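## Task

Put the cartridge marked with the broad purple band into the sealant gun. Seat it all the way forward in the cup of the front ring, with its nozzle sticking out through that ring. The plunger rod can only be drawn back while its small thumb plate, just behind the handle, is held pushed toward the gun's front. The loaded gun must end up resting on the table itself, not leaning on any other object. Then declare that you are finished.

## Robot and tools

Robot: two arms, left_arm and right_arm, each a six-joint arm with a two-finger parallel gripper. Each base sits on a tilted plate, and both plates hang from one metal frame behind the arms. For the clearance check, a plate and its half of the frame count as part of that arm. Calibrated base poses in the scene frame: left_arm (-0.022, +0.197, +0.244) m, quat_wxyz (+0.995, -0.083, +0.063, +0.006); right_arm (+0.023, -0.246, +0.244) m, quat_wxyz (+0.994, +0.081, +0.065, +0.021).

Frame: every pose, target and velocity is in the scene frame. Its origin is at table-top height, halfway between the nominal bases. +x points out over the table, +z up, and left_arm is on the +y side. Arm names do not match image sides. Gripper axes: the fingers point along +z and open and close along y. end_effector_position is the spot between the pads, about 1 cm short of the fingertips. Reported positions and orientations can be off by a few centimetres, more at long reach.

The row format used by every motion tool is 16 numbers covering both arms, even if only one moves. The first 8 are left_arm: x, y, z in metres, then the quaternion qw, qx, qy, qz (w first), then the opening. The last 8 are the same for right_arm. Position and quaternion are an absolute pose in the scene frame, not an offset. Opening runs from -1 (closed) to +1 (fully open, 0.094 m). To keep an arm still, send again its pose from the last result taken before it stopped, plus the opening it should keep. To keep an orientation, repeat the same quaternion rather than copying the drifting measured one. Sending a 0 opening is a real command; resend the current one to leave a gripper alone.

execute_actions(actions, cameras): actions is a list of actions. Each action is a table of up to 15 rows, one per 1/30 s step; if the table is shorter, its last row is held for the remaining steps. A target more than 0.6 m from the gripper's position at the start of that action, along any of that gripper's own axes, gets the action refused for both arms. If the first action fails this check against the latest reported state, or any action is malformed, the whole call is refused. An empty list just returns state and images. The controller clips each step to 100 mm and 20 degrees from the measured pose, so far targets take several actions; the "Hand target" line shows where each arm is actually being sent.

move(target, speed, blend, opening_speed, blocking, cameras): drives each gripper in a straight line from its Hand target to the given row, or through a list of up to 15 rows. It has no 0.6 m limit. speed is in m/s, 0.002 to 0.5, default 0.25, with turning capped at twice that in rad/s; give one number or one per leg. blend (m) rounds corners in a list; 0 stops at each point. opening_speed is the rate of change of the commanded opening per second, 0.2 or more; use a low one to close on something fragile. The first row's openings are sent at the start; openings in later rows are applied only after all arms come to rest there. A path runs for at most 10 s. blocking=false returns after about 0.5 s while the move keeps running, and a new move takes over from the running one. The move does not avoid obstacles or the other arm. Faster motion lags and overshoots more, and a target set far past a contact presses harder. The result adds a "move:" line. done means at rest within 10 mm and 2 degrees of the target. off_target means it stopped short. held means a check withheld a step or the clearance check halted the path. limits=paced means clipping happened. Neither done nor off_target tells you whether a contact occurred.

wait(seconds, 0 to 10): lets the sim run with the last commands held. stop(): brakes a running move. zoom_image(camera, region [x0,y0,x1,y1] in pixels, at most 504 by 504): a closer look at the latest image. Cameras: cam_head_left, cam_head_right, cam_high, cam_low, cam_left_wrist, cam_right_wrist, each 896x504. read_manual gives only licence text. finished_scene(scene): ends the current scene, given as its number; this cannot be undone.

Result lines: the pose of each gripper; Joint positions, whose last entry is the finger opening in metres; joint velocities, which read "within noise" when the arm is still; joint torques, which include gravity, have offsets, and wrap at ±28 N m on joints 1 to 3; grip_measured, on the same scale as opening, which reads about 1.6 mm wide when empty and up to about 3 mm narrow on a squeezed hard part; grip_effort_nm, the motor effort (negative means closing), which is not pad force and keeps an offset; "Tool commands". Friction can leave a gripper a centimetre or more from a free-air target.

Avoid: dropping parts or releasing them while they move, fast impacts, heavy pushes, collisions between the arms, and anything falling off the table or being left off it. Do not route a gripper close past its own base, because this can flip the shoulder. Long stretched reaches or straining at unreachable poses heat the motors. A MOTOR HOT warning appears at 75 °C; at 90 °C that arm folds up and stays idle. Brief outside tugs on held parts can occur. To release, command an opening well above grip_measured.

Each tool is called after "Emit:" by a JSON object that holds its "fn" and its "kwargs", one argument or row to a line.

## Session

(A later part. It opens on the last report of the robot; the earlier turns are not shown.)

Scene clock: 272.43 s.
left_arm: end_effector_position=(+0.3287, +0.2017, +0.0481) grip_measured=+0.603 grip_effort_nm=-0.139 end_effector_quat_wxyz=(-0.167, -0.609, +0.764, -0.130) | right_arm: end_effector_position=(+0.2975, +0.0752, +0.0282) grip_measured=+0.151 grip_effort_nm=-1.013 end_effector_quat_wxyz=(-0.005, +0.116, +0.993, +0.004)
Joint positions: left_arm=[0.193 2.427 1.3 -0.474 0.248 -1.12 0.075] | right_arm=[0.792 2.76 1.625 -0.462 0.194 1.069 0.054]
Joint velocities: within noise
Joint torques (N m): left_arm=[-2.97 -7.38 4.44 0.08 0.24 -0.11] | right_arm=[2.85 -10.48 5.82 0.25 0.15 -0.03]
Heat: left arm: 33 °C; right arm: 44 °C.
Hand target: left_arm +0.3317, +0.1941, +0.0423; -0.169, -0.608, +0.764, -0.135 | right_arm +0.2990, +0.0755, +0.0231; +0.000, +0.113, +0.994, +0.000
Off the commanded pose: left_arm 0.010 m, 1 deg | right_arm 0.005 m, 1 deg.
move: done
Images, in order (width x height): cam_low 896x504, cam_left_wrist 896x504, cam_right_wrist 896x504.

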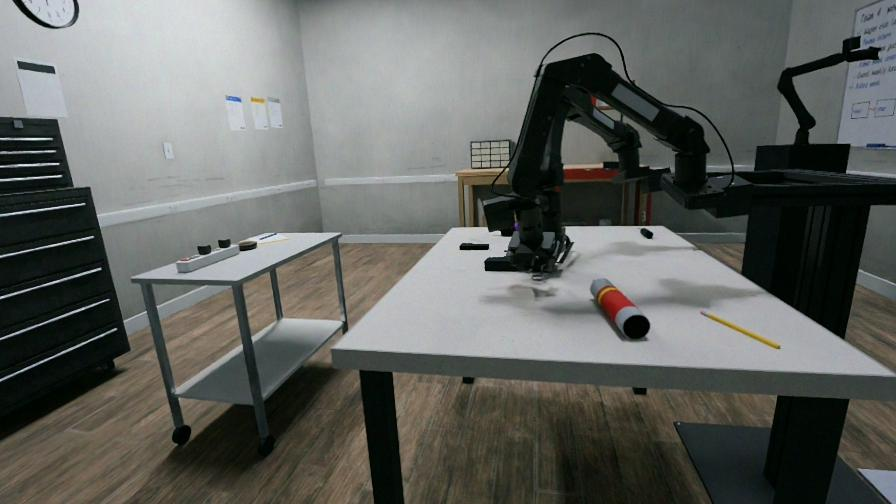

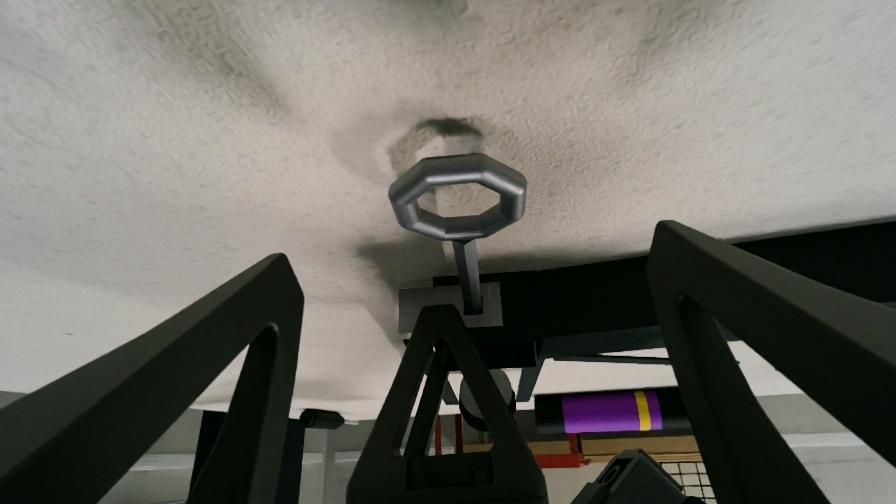

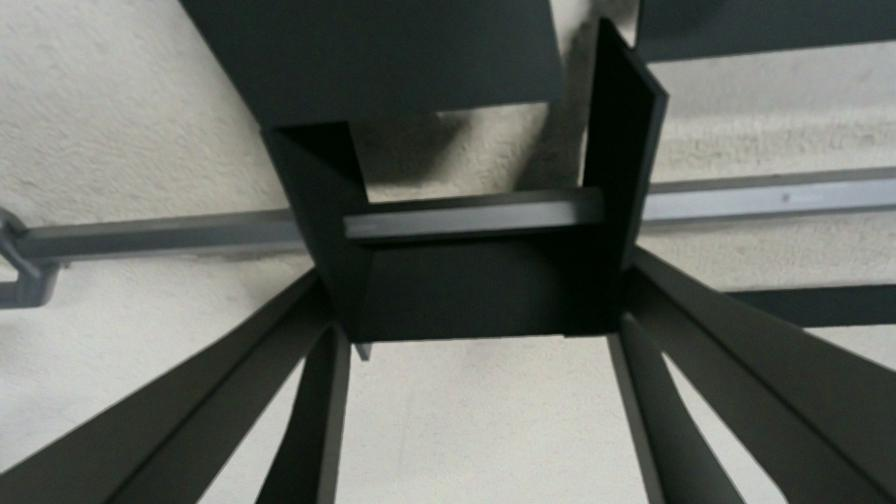

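Emit:
{"fn": "move", "kwargs": {
  "target": [0.3295, 0.186, 0.024, -0.1694, -0.6077, 0.7641, -0.1347, 0.6, 0.299, 0.0755, 0.023, 0, 0.1132, 0.9936, 0, 0.1],
  "cameras": ["cam_left_wrist","cam_right_wrist","cam_low"],
  "speed": 0.06
}}

Emit:
{"fn": "zoom_image", "kwargs": {
  "camera": "cam_low",
  "region": [460, 175, 600, 295]
}}

Scene clock: 284.10 s.
left_arm: end_effector_position=(+0.3273, +0.1939, +0.0302) grip_measured=+0.603 grip_effort_nm=-0.134 end_effector_quat_wxyz=(-0.166, -0.609, +0.764, -0.131) | right_arm: end_effector_position=(+0.2975, +0.0752, +0.0282) grip_measured=+0.151 grip_effort_nm=-1.009 end_effector_quat_wxyz=(-0.005, +0.116, +0.993, +0.004)
Joint positions: left_arm=[0.181 2.482 1.306 -0.419 0.248 -1.134 0.075] | right_arm=[0.792 2.76 1.625 -0.462 0.194 1.069 0.054]
Joint velocities: within noise
Joint torques (N m): left_arm=[-2.97 -7.3 4.04 0.09 0.28 -0.12] | right_arm=[2.88 -10.55 5.81 0.23 0.14 -0.05]
Heat: left arm: 32 °C; right arm: 44 °C.
Hand target: left_arm +0.3292, +0.1860, +0.0243; -0.169, -0.608, +0.764, -0.135 | right_arm +0.2990, +0.0755, +0.0231; +0.000, +0.113, +0.994, +0.000
Off the commanded pose: left_arm 0.010 m, 1 deg | right_arm 0.005 m, 1 deg.
move: done
Images, in order (width x height): cam_low 896x504, cam_left_wrist 896x504, cam_right_wrist 896x504.

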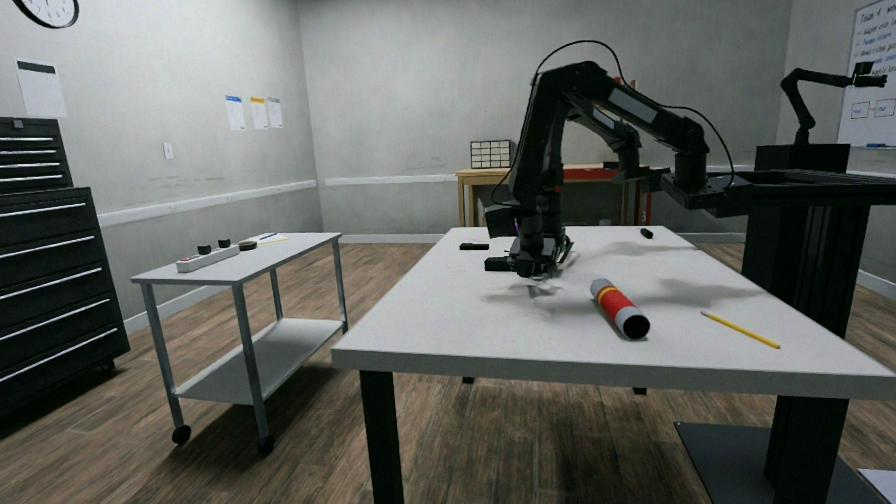

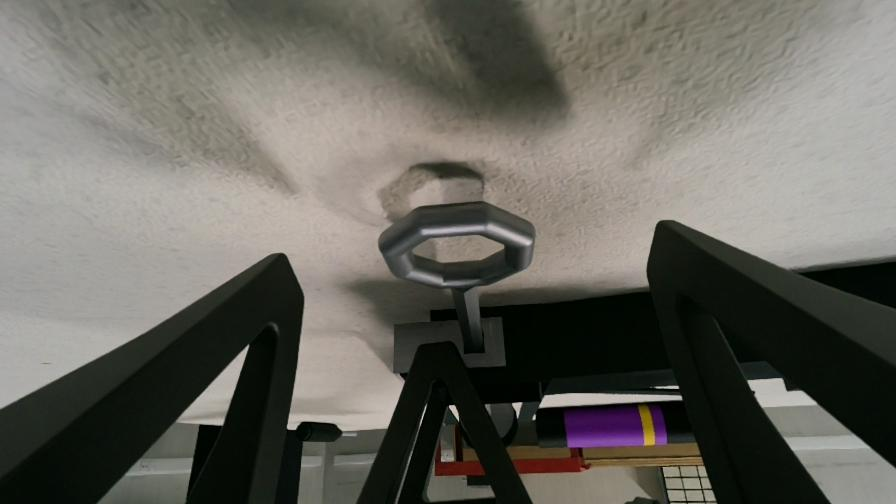

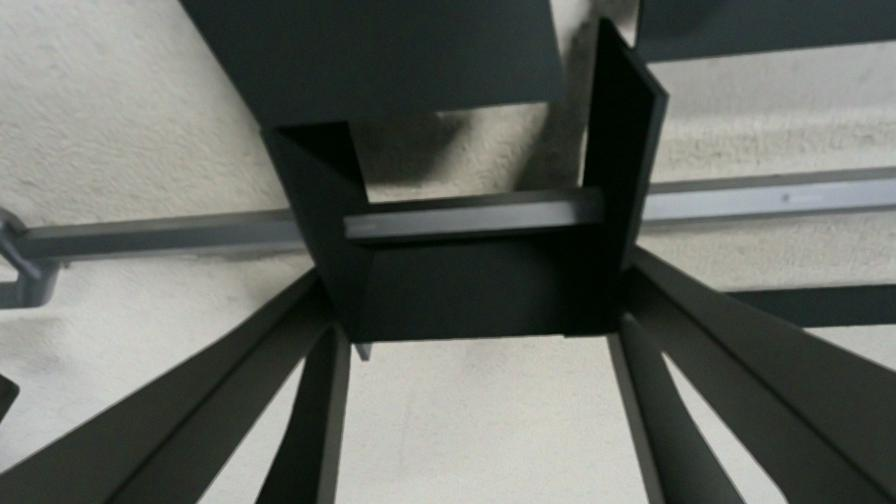

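Scaled by 3.600 from the camera's 896x504 image, which has a finer 1280x720 frame.

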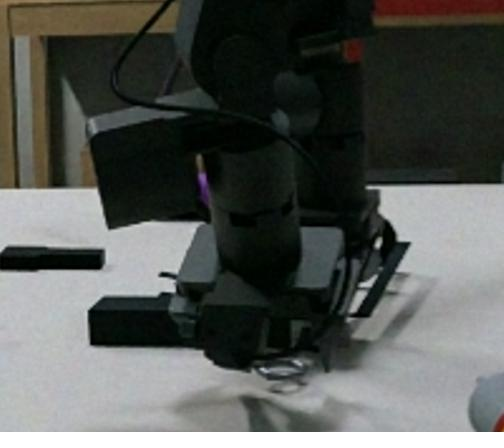

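Emit:
{"fn": "move", "kwargs": {
  "target": [0.3285, 0.181, 0.013, -0.1694, -0.6077, 0.7641, -0.1347, 0.6, 0.299, 0.0755, 0.023, 0, 0.1132, 0.9936, 0, 0.1],
  "cameras": ["cam_left_wrist","cam_right_wrist","cam_low"],
  "speed": 0.05
}}

Emit:
{"fn": "zoom_image", "kwargs": {
  "camera": "cam_low",
  "region": [460, 175, 600, 295]
}}

Scene clock: 289.10 s.
left_arm: end_effector_position=(+0.3269, +0.1893, +0.0194) grip_measured=+0.603 grip_effort_nm=-0.134 end_effector_quat_wxyz=(-0.166, -0.609, +0.764, -0.131) | right_arm: end_effector_position=(+0.2975, +0.0752, +0.0282) grip_measured=+0.151 grip_effort_nm=-1.009 end_effector_quat_wxyz=(-0.005, +0.116, +0.993, +0.004)
Joint positions: left_arm=[0.173 2.517 1.314 -0.389 0.248 -1.142 0.075] | right_arm=[0.792 2.76 1.625 -0.462 0.194 1.069 0.054]
Joint velocities: within noise
Joint torques (N m): left_arm=[-3.17 -7.35 3.95 0.1 0.27 -0.14] | right_arm=[2.89 -10.62 5.86 0.25 0.12 -0.05]
Heat: left arm: 33 °C; right arm: 45 °C.
Hand target: left_arm +0.3282, +0.1811, +0.0132; -0.169, -0.608, +0.764, -0.135 | right_arm +0.2990, +0.0755, +0.0231; +0.000, +0.113, +0.994, +0.000
Off the commanded pose: left_arm 0.011 m, 1 deg | right_arm 0.005 m, 1 deg.
move: off_target (left_arm)
Images, in order (width x height): cam_low 896x504, cam_left_wrist 896x504, cam_right_wrist 896x504.

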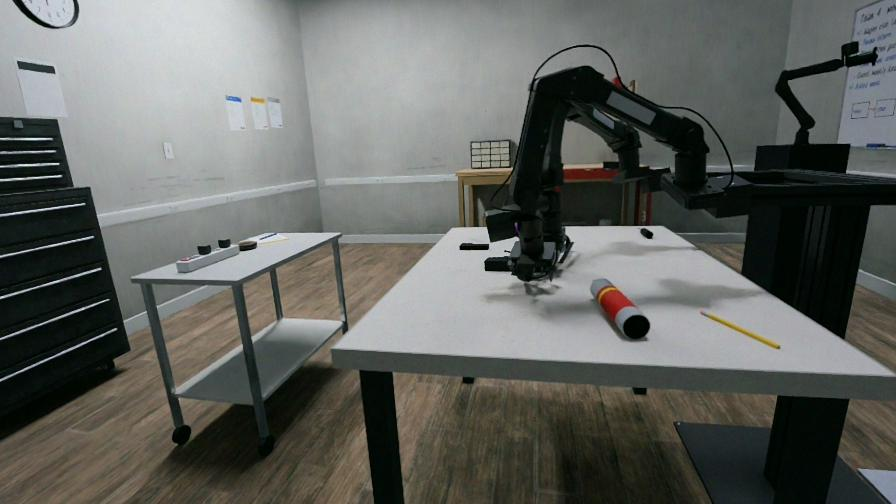

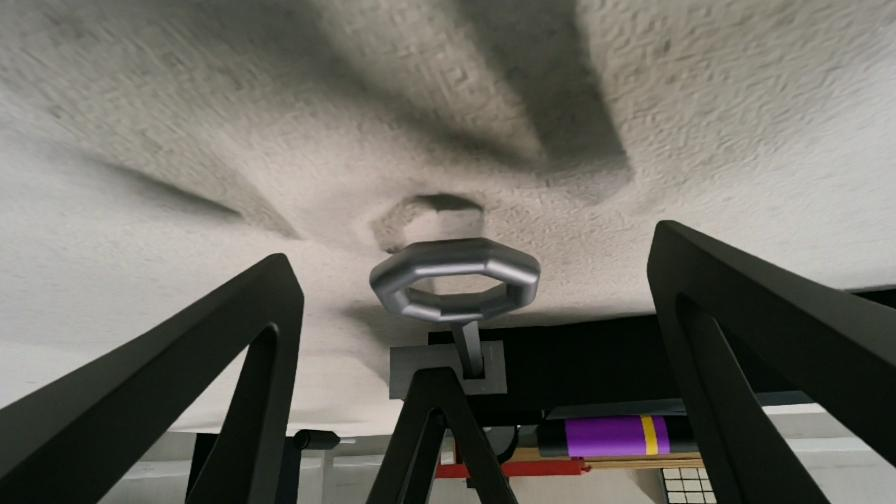

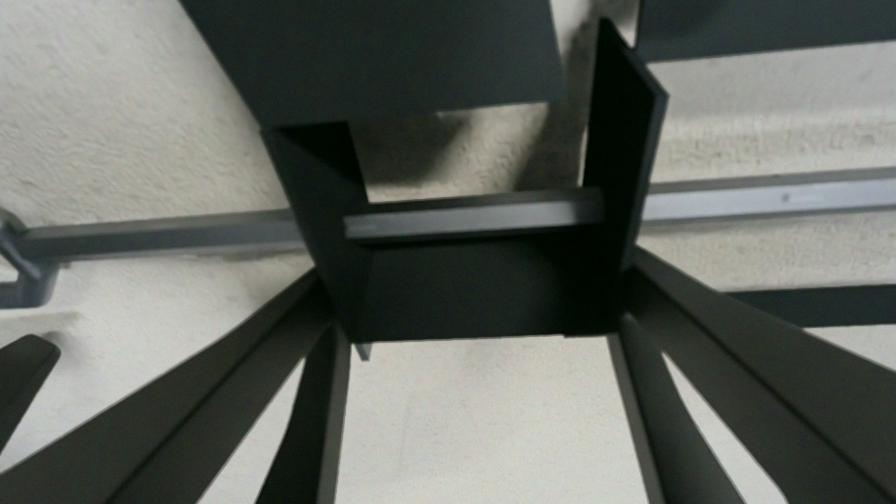

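Scaled by 3.600 from the camera's 896x504 image, which has a finer 1280x720 frame.

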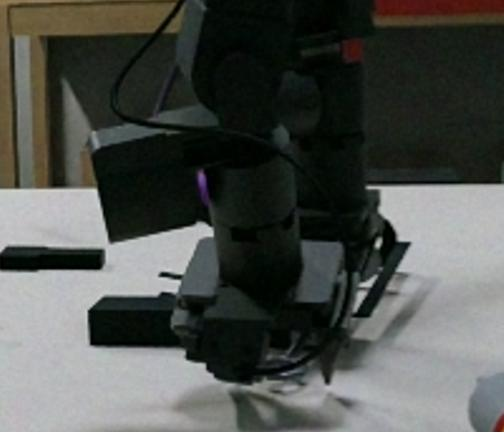

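Emit:
{"fn": "move", "kwargs": {
  "target": [0.3285, 0.181, 0.013, -0.1694, -0.6077, 0.7641, -0.1347, -0.2, 0.299, 0.0755, 0.023, 0, 0.1132, 0.9936, 0, 0.1],
  "cameras": ["cam_left_wrist"],
  "speed": 0.05,
  "opening_speed": 0.4
}}

Emit:
{"fn": "move", "kwargs": {
  "target": [0.3285, 0.181, 0.013, -0.1694, -0.6077, 0.7641, -0.1347, -0.5, 0.299, 0.0755, 0.023, 0, 0.1132, 0.9936, 0, 0.1],
  "cameras": ["cam_left_wrist","cam_right_wrist"],
  "speed": 0.05,
  "opening_speed": 0.2
}}

Scene clock: 294.87 s.
left_arm: end_effector_position=(+0.3254, +0.1898, +0.0193) grip_measured=-0.197 grip_effort_nm=-0.154 end_effector_quat_wxyz=(-0.167, -0.610, +0.764, -0.127) | right_arm: end_effector_position=(+0.2975, +0.0752, +0.0282) grip_measured=+0.151 grip_effort_nm=-1.009 end_effector_quat_wxyz=(-0.005, +0.116, +0.993, +0.004)
Joint positions: left_arm=[0.173 2.517 1.314 -0.395 0.243 -1.143 0.038] | right_arm=[0.792 2.76 1.625 -0.462 0.194 1.069 0.054]
Joint velocities: within noise
Joint torques (N m): left_arm=[-3.12 -7.3 3.93 0.12 0.32 -0.11] | right_arm=[2.86 -10.55 5.75 0.25 0.13 -0.05]
Heat: left arm: 32 °C; right arm: 45 °C.
Hand target: left_arm +0.3282, +0.1811, +0.0133; -0.170, -0.608, +0.764, -0.135 | right_arm +0.2990, +0.0755, +0.0231; +0.000, +0.113, +0.994, +0.000
Off the commanded pose: left_arm 0.011 m, 1 deg | right_arm 0.005 m, 1 deg.
move: off_target (left_arm)
Images, in order (width x height): cam_left_wrist 896x504.

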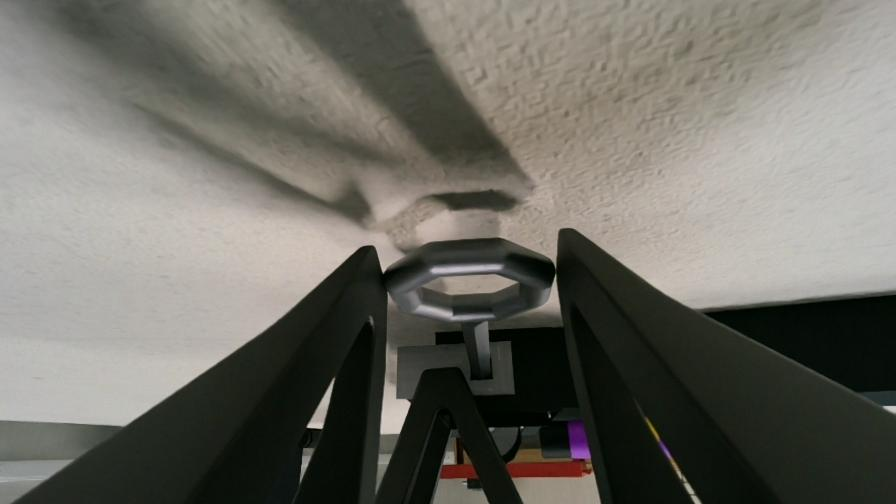

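Scene clock: 296.57 s.
left_arm: end_effector_position=(+0.3251, +0.1898, +0.0193) grip_measured=-0.277 grip_effort_nm=-1.028 end_effector_quat_wxyz=(-0.168, -0.610, +0.764, -0.127) | right_arm: end_effector_position=(+0.2975, +0.0752, +0.0282) grip_measured=+0.151 grip_effort_nm=-1.009 end_effector_quat_wxyz=(-0.005, +0.116, +0.993, +0.004)
Joint positions: left_arm=[0.173 2.517 1.314 -0.396 0.243 -1.143 0.034] | right_arm=[0.792 2.76 1.625 -0.462 0.194 1.069 0.054]
Joint velocities: within noise
Joint torques (N m): left_arm=[-3.07 -7.19 4.04 0.11 0.32 -0.09] | right_arm=[2.88 -10.54 5.9 0.24 0.13 -0.05]
Heat: left arm: 32 °C; right arm: 45 °C.
Hand target: left_arm +0.3282, +0.1811, +0.0133; -0.170, -0.608, +0.764, -0.135 | right_arm +0.2990, +0.0755, +0.0231; +0.000, +0.113, +0.994, +0.000
Off the commanded pose: left_arm 0.011 m, 1 deg | right_arm 0.005 m, 1 deg.
move: off_target (left_arm)
Images, in order (width x height): cam_left_wrist 896x504, cam_right_wrist 896x504.

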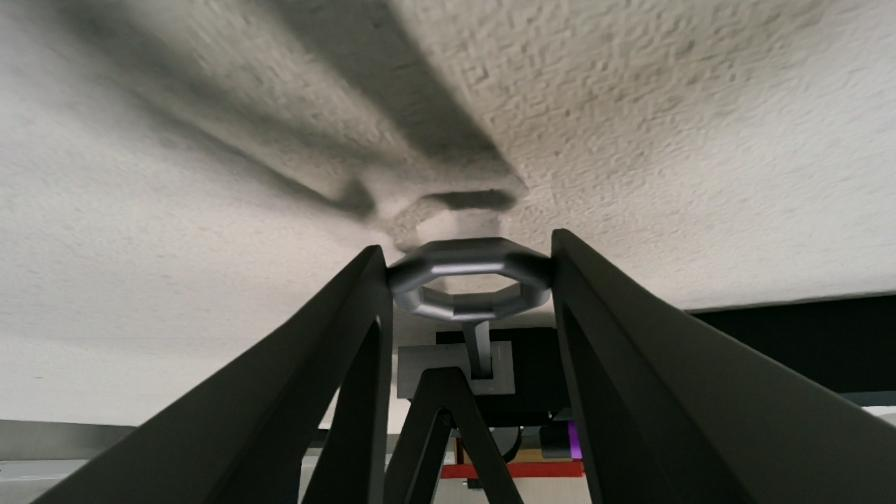

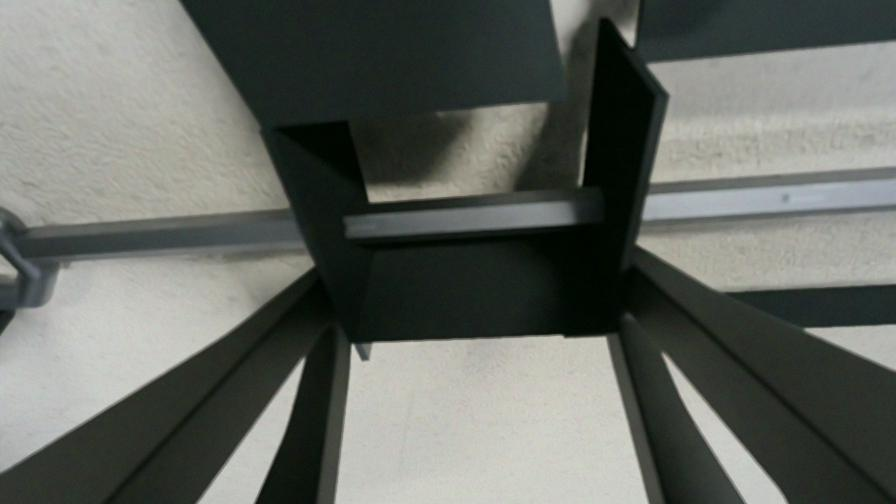

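Emit:
{"fn": "move", "kwargs": {
  "target": [0.3375, 0.220, 0.013, -0.1694, -0.6077, 0.7641, -0.1347, -0.6, 0.299, 0.0755, 0.023, 0, 0.1132, 0.9936, 0, 0.0],
  "cameras": ["cam_left_wrist","cam_right_wrist","cam_head_right"],
  "speed": 0.04
}}

Scene clock: 302.80 s.
left_arm: end_effector_position=(+0.3313, +0.2095, +0.0197) grip_measured=-0.278 grip_effort_nm=-1.023 end_effector_quat_wxyz=(-0.182, -0.606, +0.762, -0.138) | right_arm: end_effector_position=(+0.2998, +0.0777, +0.0288) grip_measured=+0.150 grip_effort_nm=-1.004 end_effector_quat_wxyz=(-0.002, +0.117, +0.993, +0.009)
Joint positions: left_arm=[0.233 2.543 1.396 -0.485 0.272 -1.072 0.034] | right_arm=[0.792 2.76 1.629 -0.455 0.193 1.069 0.054]
Joint velocities: within noise
Joint torques (N m): left_arm=[-0.25 -8.24 5.41 -0.05 0.01 0.19] | right_arm=[2.8 -10.59 5.55 0.17 0.13 -0.05]
Heat: left arm: 32 °C; right arm: 45 °C.
Hand target: left_arm +0.3373, +0.2200, +0.0135; -0.169, -0.608, +0.764, -0.135 | right_arm +0.2990, +0.0755, +0.0231; +0.000, +0.113, +0.994, +0.000
Off the commanded pose: left_arm 0.014 m, 1 deg | right_arm 0.006 m, 1 deg.
move: off_target (left_arm)
Images, in order (width x height): cam_head_right 896x504, cam_left_wrist 896x504, cam_right_wrist 896x504.

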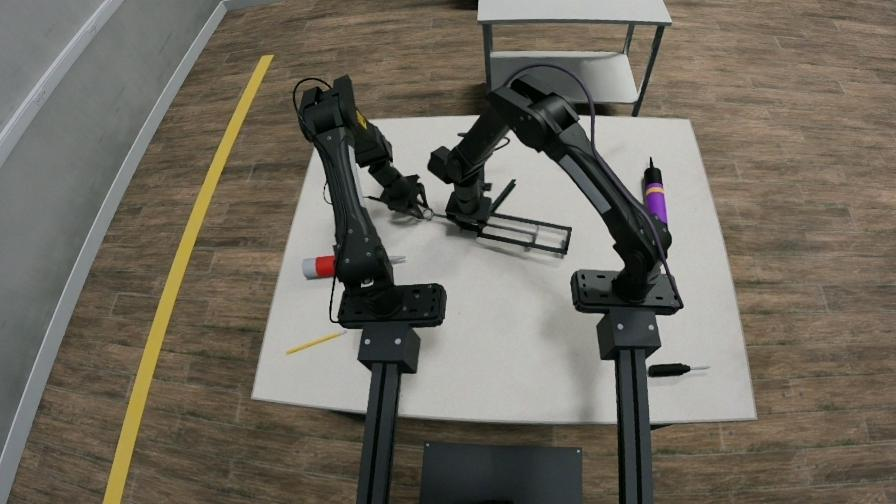

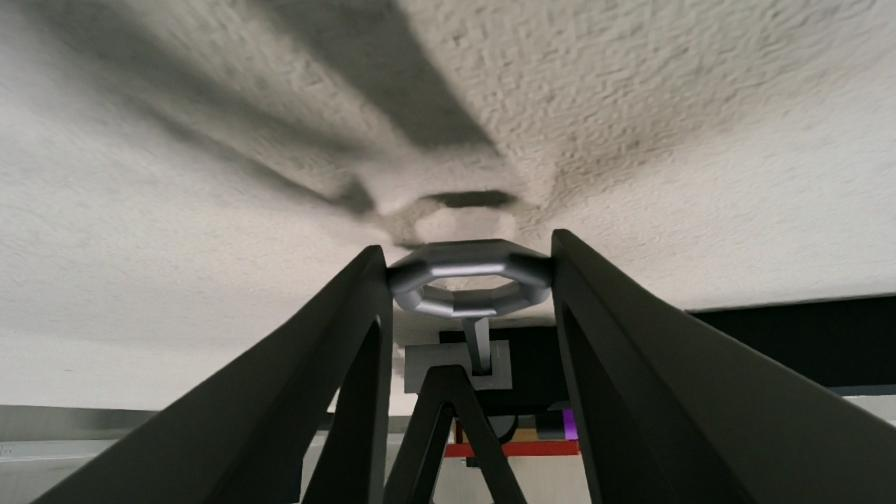

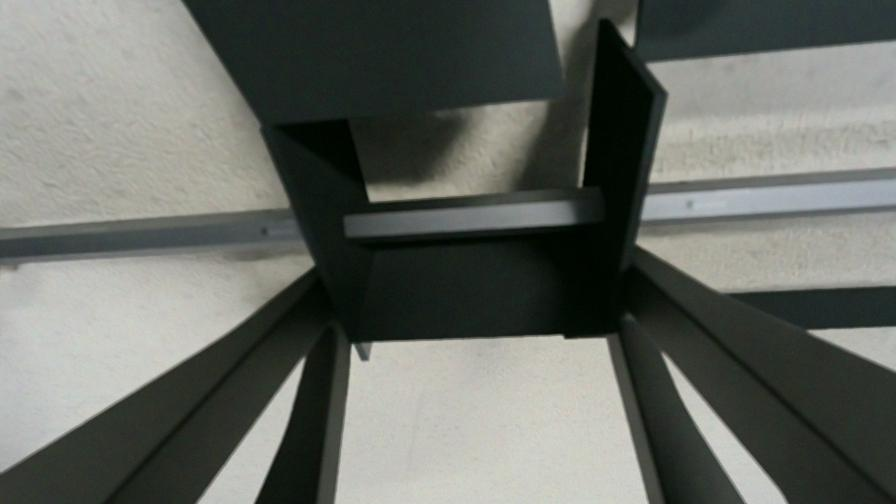

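Emit:
{"fn": "move", "kwargs": {
  "target": [0.3565, 0.300, 0.0135, -0.1694, -0.6077, 0.7641, -0.1347, -0.6, 0.299, 0.0755, 0.023, 0, 0.1132, 0.9936, 0, 0.0],
  "cameras": ["cam_left_wrist","cam_right_wrist","cam_head_right"],
  "speed": 0.05
}}

Scene clock: 307.90 s.
left_arm: end_effector_position=(+0.3490, +0.2830, +0.0202) grip_measured=-0.278 grip_effort_nm=-1.028 end_effector_quat_wxyz=(-0.190, -0.605, +0.761, -0.140) | right_arm: end_effector_position=(+0.3017, +0.0798, +0.0298) grip_measured=+0.150 grip_effort_nm=-1.009 end_effector_quat_wxyz=(+0.000, +0.118, +0.993, +0.012)
Joint positions: left_arm=[0.392 2.625 1.664 -0.729 0.268 -0.906 0.034] | right_arm=[0.792 2.76 1.635 -0.455 0.192 1.069 0.054]
Joint velocities: within noise
Joint torques (N m): left_arm=[0.43 -9.24 6.76 -0.1 -0.06 0.21] | right_arm=[2.81 -10.61 4.94 0.17 0.15 -0.06]
Heat: left arm: 33 °C; right arm: 45 °C.
Hand target: left_arm +0.3560, +0.3000, +0.0142; -0.169, -0.608, +0.764, -0.134 | right_arm +0.2989, +0.0754, +0.0231; +0.000, +0.113, +0.994, +0.000
Off the commanded pose: left_arm 0.020 m, 2 deg | right_arm 0.009 m, 1 deg.
move: off_target (left_arm)
Images, in order (width x height): cam_head_right 896x504, cam_left_wrist 896x504, cam_right_wrist 896x504.

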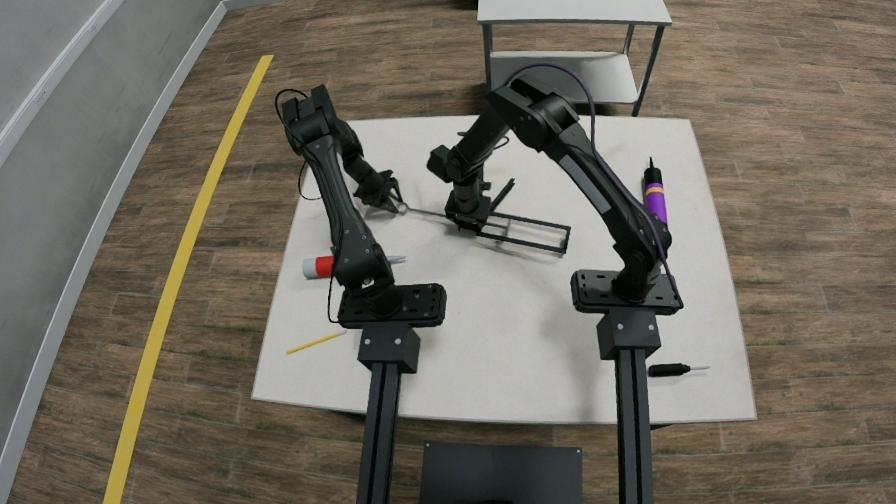

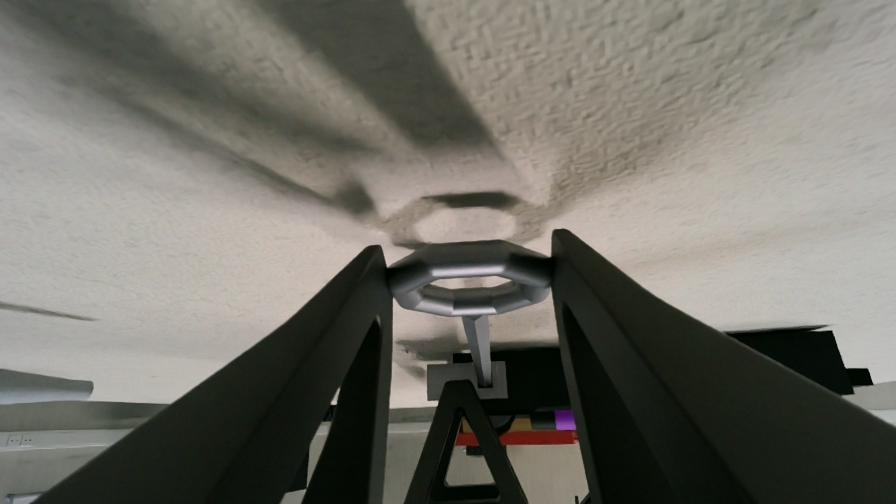

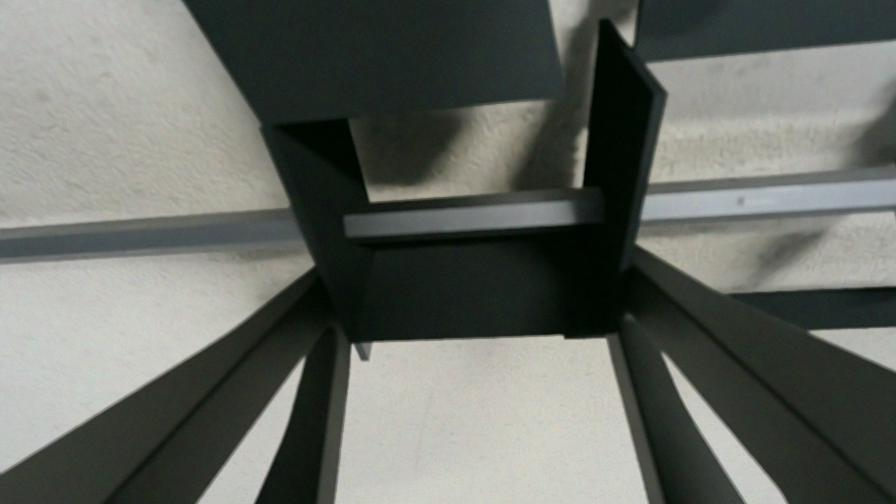

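Emit:
{"fn": "move", "kwargs": {
  "target": [0.3635, 0.330, 0.0135, -0.1694, -0.6077, 0.7641, -0.1347, -0.6, 0.299, 0.0755, 0.023, 0, 0.1132, 0.9936, 0, 0.0],
  "cameras": ["cam_left_wrist","cam_right_wrist","cam_head_right"],
  "speed": 0.04
}}

Scene clock: 310.93 s.
left_arm: end_effector_position=(+0.3553, +0.3074, +0.0212) grip_measured=-0.278 grip_effort_nm=-1.033 end_effector_quat_wxyz=(-0.197, -0.604, +0.759, -0.145) | right_arm: end_effector_position=(+0.3033, +0.0813, +0.0307) grip_measured=+0.150 grip_effort_nm=-1.009 end_effector_quat_wxyz=(+0.001, +0.118, +0.993, +0.014)
Joint positions: left_arm=[0.44 2.675 1.796 -0.839 0.274 -0.854 0.034] | right_arm=[0.792 2.76 1.64 -0.455 0.192 1.069 0.054]
Joint velocities: within noise
Joint torques (N m): left_arm=[0.79 -9.83 7.45 -0.08 -0.17 0.23] | right_arm=[2.88 -10.67 4.63 0.22 0.14 -0.03]
Heat: left arm: 34 °C; right arm: 45 °C.
Hand target: left_arm +0.3627, +0.3299, +0.0146; -0.169, -0.608, +0.764, -0.134 | right_arm +0.2990, +0.0754, +0.0232; +0.000, +0.113, +0.994, +0.000
Off the commanded pose: left_arm 0.025 m, 3 deg | right_arm 0.011 m, 2 deg.
move: off_target (left_arm, right_arm)
Images, in order (width x height): cam_head_right 896x504, cam_left_wrist 896x504, cam_right_wrist 896x504.

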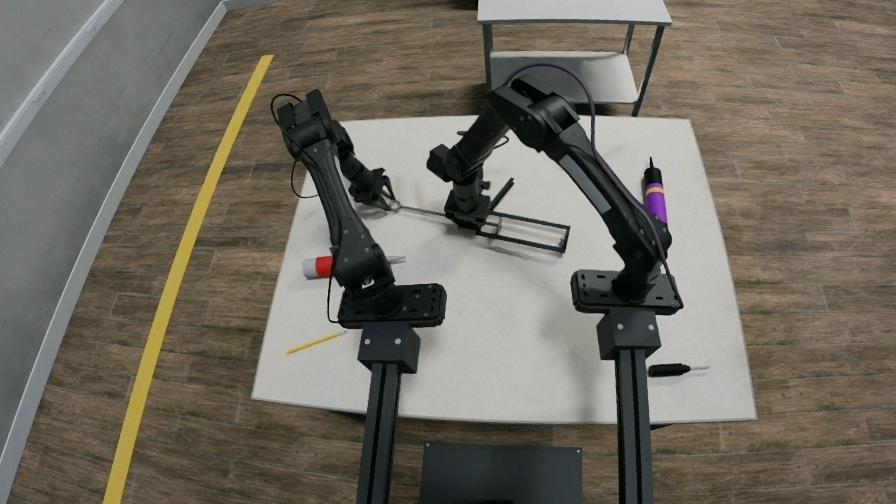

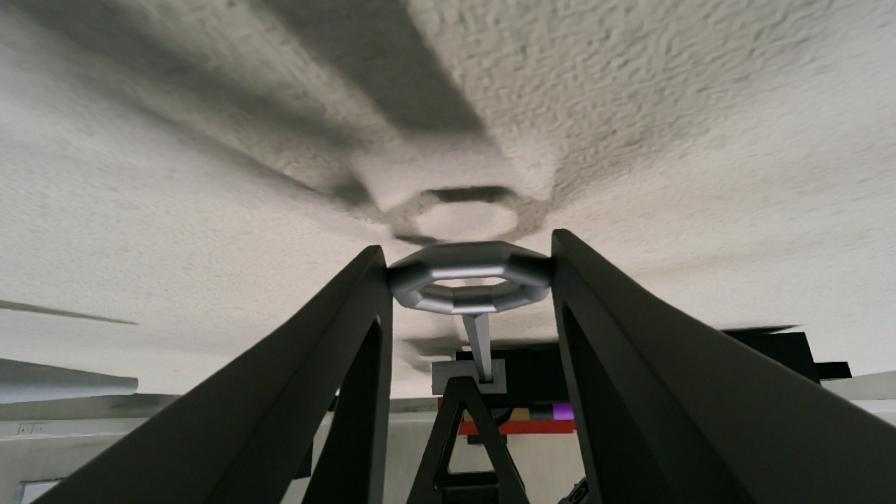

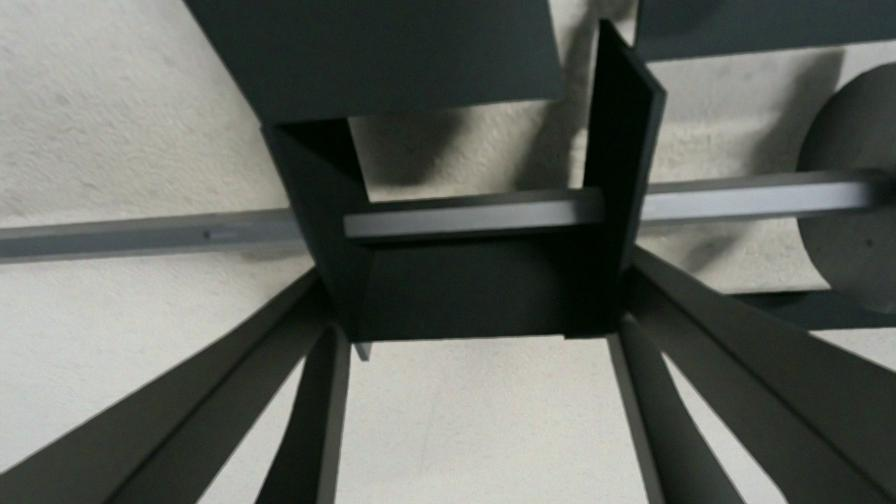

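Emit:
{"fn": "move", "kwargs": {
  "target": [0.3685, 0.350, 0.0135, -0.1694, -0.6077, 0.7641, -0.1347, -0.6, 0.299, 0.0755, 0.023, 0, 0.1132, 0.9936, 0, 0.0],
  "cameras": ["cam_right_wrist"],
  "speed": 0.04
}}

Scene clock: 314.40 s.
left_arm: end_effector_position=(+0.3601, +0.3241, +0.0222) grip_measured=-0.278 grip_effort_nm=-1.023 end_effector_quat_wxyz=(-0.202, -0.603, +0.758, -0.147) | right_arm: end_effector_position=(+0.3041, +0.0820, +0.0311) grip_measured=+0.150 grip_effort_nm=-1.009 end_effector_quat_wxyz=(+0.002, +0.118, +0.993, +0.015)
Joint positions: left_arm=[0.47 2.717 1.903 -0.921 0.276 -0.82 0.034] | right_arm=[0.792 2.76 1.643 -0.455 0.192 1.069 0.054]
Joint velocities: within noise
Joint torques (N m): left_arm=[1.02 -9.98 7.99 -0.09 -0.2 0.23] | right_arm=[2.82 -10.73 4.46 0.21 0.13 -0.06]
Heat: left arm: 34 °C; right arm: 45 °C.
Hand target: left_arm +0.3676, +0.3498, +0.0150; -0.169, -0.608, +0.764, -0.134 | right_arm +0.2989, +0.0753, +0.0232; +0.000, +0.113, +0.994, +0.000
Off the commanded pose: left_arm 0.029 m, 4 deg | right_arm 0.012 m, 2 deg.
move: off_target (left_arm, right_arm)
Images, in order (width x height): cam_right_wrist 896x504.

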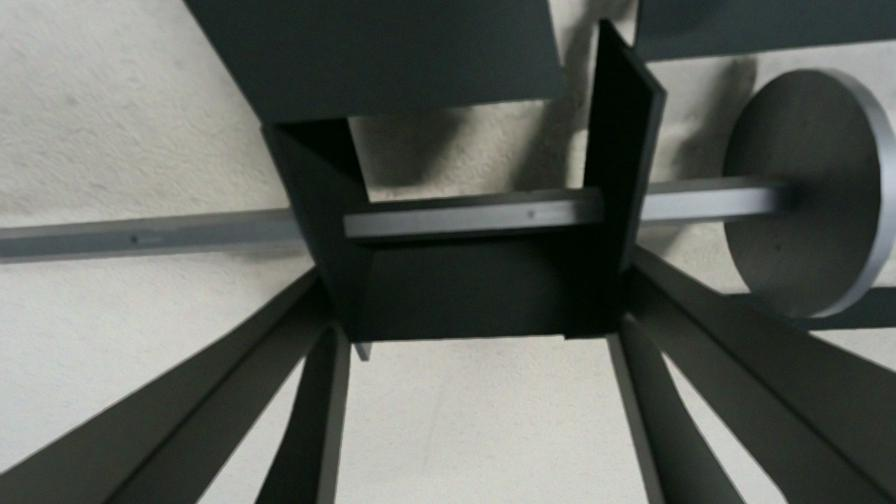

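Emit:
{"fn": "move", "kwargs": {
  "target": [0.3715, 0.362, 0.0135, -0.1694, -0.6077, 0.7641, -0.1347, -0.6, 0.299, 0.0755, 0.023, 0, 0.1132, 0.9936, 0, 0.0],
  "cameras": ["cam_right_wrist"],
  "speed": 0.04
}}

Scene clock: 330.37 s.
left_arm: end_effector_position=(+0.3627, +0.3340, +0.0227) grip_measured=-0.278 grip_effort_nm=-1.018 end_effector_quat_wxyz=(-0.205, -0.602, +0.757, -0.149) | right_arm: end_effector_position=(+0.3046, +0.0824, +0.0314) grip_measured=+0.150 grip_effort_nm=-1.009 end_effector_quat_wxyz=(+0.002, +0.118, +0.993, +0.015)
Joint positions: left_arm=[0.488 2.746 1.974 -0.974 0.277 -0.801 0.034] | right_arm=[0.792 2.76 1.644 -0.455 0.192 1.069 0.054]
Joint velocities: within noise
Joint torques (N m): left_arm=[1.32 -10.11 8.16 -0.07 -0.26 0.17] | right_arm=[2.91 -10.73 4.29 0.23 0.12 -0.06]
Heat: left arm: 38 °C; right arm: 46 °C.
Hand target: left_arm +0.3704, +0.3618, +0.0152; -0.169, -0.608, +0.764, -0.134 | right_arm +0.2990, +0.0754, +0.0232; +0.000, +0.113, +0.994, +0.000
Off the commanded pose: left_arm 0.031 m, 5 deg | right_arm 0.012 m, 2 deg.
move: off_target (left_arm, right_arm)
Images, in order (width x height): cam_right_wrist 896x504.

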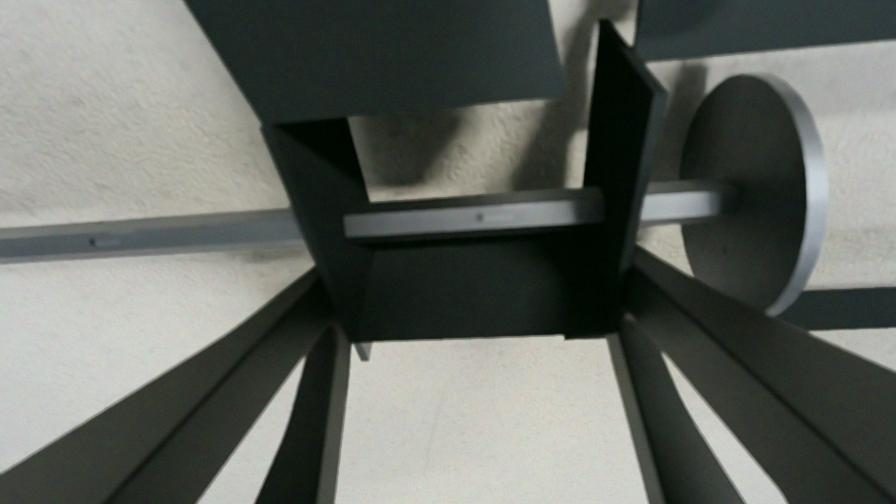

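Emit:
{"fn": "move", "kwargs": {
  "target": [0.3730, 0.3685, 0.0135, -0.1694, -0.6077, 0.7641, -0.1347, -0.6, 0.299, 0.0755, 0.023, 0, 0.1132, 0.9936, 0, 0.0],
  "cameras": ["cam_right_wrist"],
  "speed": 0.04
}}

Scene clock: 333.23 s.
left_arm: end_effector_position=(+0.3638, +0.3380, +0.0230) grip_measured=-0.279 grip_effort_nm=-1.033 end_effector_quat_wxyz=(-0.208, -0.601, +0.757, -0.150) | right_arm: end_effector_position=(+0.3046, +0.0824, +0.0314) grip_measured=+0.150 grip_effort_nm=-1.009 end_effector_quat_wxyz=(+0.002, +0.118, +0.993, +0.015)
Joint positions: left_arm=[0.495 2.763 2.012 -1.005 0.279 -0.792 0.034] | right_arm=[0.792 2.76 1.644 -0.455 0.192 1.069 0.054]
Joint velocities: within noise
Joint torques (N m): left_arm=[1.55 -10.15 8.47 -0.02 -0.26 0.2] | right_arm=[2.82 -10.69 4.3 0.21 0.12 -0.05]
Heat: left arm: 38 °C; right arm: 46 °C.
Hand target: left_arm +0.3718, +0.3683, +0.0155; -0.169, -0.609, +0.764, -0.134 | right_arm +0.2990, +0.0754, +0.0232; +0.000, +0.113, +0.994, +0.000
Off the commanded pose: left_arm 0.033 m, 5 deg | right_arm 0.012 m, 2 deg.
move: off_target (left_arm, right_arm)
Images, in order (width x height): cam_right_wrist 896x504.

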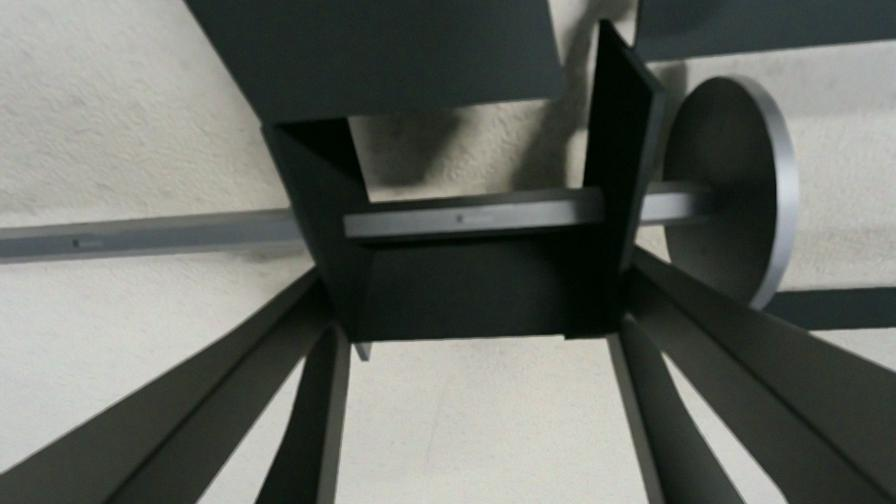

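Emit:
{"fn": "move", "kwargs": {
  "target": [0.3745, 0.3745, 0.0135, -0.1694, -0.6077, 0.7641, -0.1347, -0.6, 0.299, 0.0755, 0.023, 0, 0.1132, 0.9936, 0, 0.0],
  "cameras": ["cam_right_wrist"],
  "speed": 0.04
}}

Scene clock: 336.83 s.
left_arm: end_effector_position=(+0.3652, +0.3445, +0.0233) grip_measured=-0.279 grip_effort_nm=-1.028 end_effector_quat_wxyz=(-0.209, -0.602, +0.756, -0.151) | right_arm: end_effector_position=(+0.3047, +0.0830, +0.0316) grip_measured=+0.150 grip_effort_nm=-1.004 end_effector_quat_wxyz=(+0.003, +0.118, +0.993, +0.016)
Joint positions: left_arm=[0.506 2.78 2.055 -1.034 0.279 -0.781 0.034] | right_arm=[0.792 2.76 1.646 -0.455 0.192 1.069 0.054]
Joint velocities: within noise
Joint torques (N m): left_arm=[1.43 -10.35 8.57 -0.03 -0.27 0.16] | right_arm=[2.88 -10.73 4.22 0.22 0.15 -0.07]
Heat: left arm: 38 °C; right arm: 46 °C.
Hand target: left_arm +0.3733, +0.3742, +0.0155; -0.169, -0.609, +0.763, -0.134 | right_arm +0.2990, +0.0754, +0.0232; +0.000, +0.113, +0.994, +0.000
Off the commanded pose: left_arm 0.033 m, 5 deg | right_arm 0.013 m, 2 deg.
move: off_target (left_arm, right_arm)
Images, in order (width x height): cam_right_wrist 896x504.

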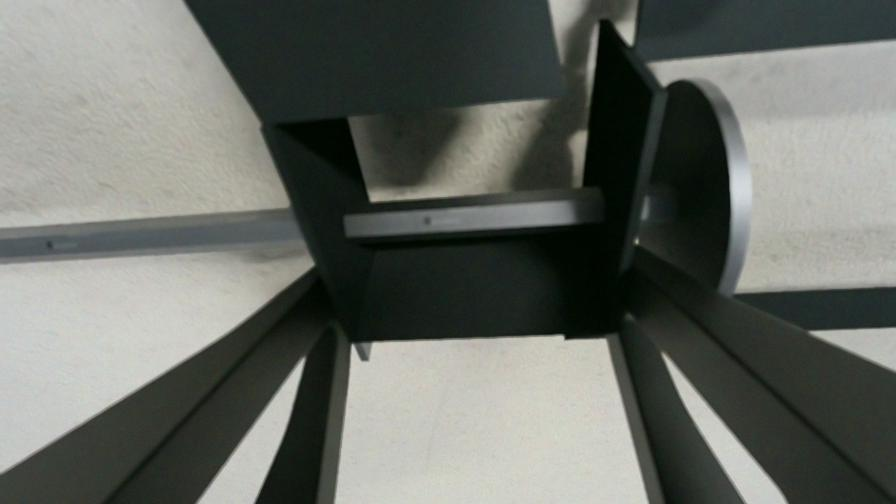

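Emit:
{"fn": "move", "kwargs": {
  "target": [0.3755, 0.3785, 0.0135, -0.1694, -0.6077, 0.7641, -0.1347, -0.6, 0.299, 0.0755, 0.023, 0, 0.1132, 0.9936, 0, 0.0],
  "cameras": ["cam_right_wrist","cam_left_wrist"],
  "speed": 0.04
}}

Scene clock: 340.27 s.
left_arm: end_effector_position=(+0.3658, +0.3471, +0.0234) grip_measured=-0.279 grip_effort_nm=-1.028 end_effector_quat_wxyz=(-0.211, -0.601, +0.756, -0.151) | right_arm: end_effector_position=(+0.3047, +0.0830, +0.0316) grip_measured=+0.150 grip_effort_nm=-1.009 end_effector_quat_wxyz=(+0.003, +0.118, +0.993, +0.016)
Joint positions: left_arm=[0.51 2.792 2.082 -1.055 0.278 -0.776 0.034] | right_arm=[0.792 2.76 1.646 -0.455 0.192 1.069 0.054]
Joint velocities: within noise
Joint torques (N m): left_arm=[1.55 -10.43 8.65 -0.05 -0.27 0.18] | right_arm=[2.84 -10.78 4.22 0.24 0.15 -0.03]
Heat: left arm: 38 °C; right arm: 46 °C.
Hand target: left_arm +0.3742, +0.3782, +0.0157; -0.170, -0.609, +0.764, -0.134 | right_arm +0.2990, +0.0754, +0.0232; +0.000, +0.113, +0.994, +0.000
Off the commanded pose: left_arm 0.034 m, 5 deg | right_arm 0.013 m, 2 deg.
move: off_target (left_arm, right_arm)
Images, in order (width x height): cam_left_wrist 896x504, cam_right_wrist 896x504.

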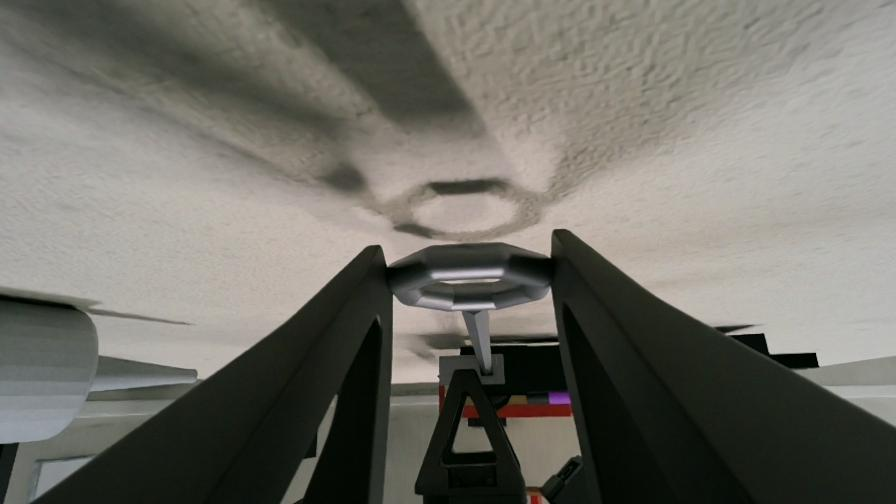

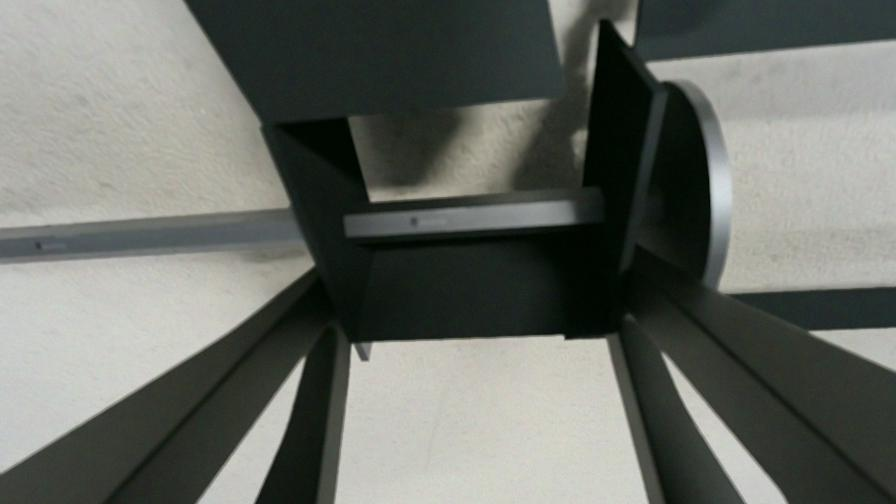

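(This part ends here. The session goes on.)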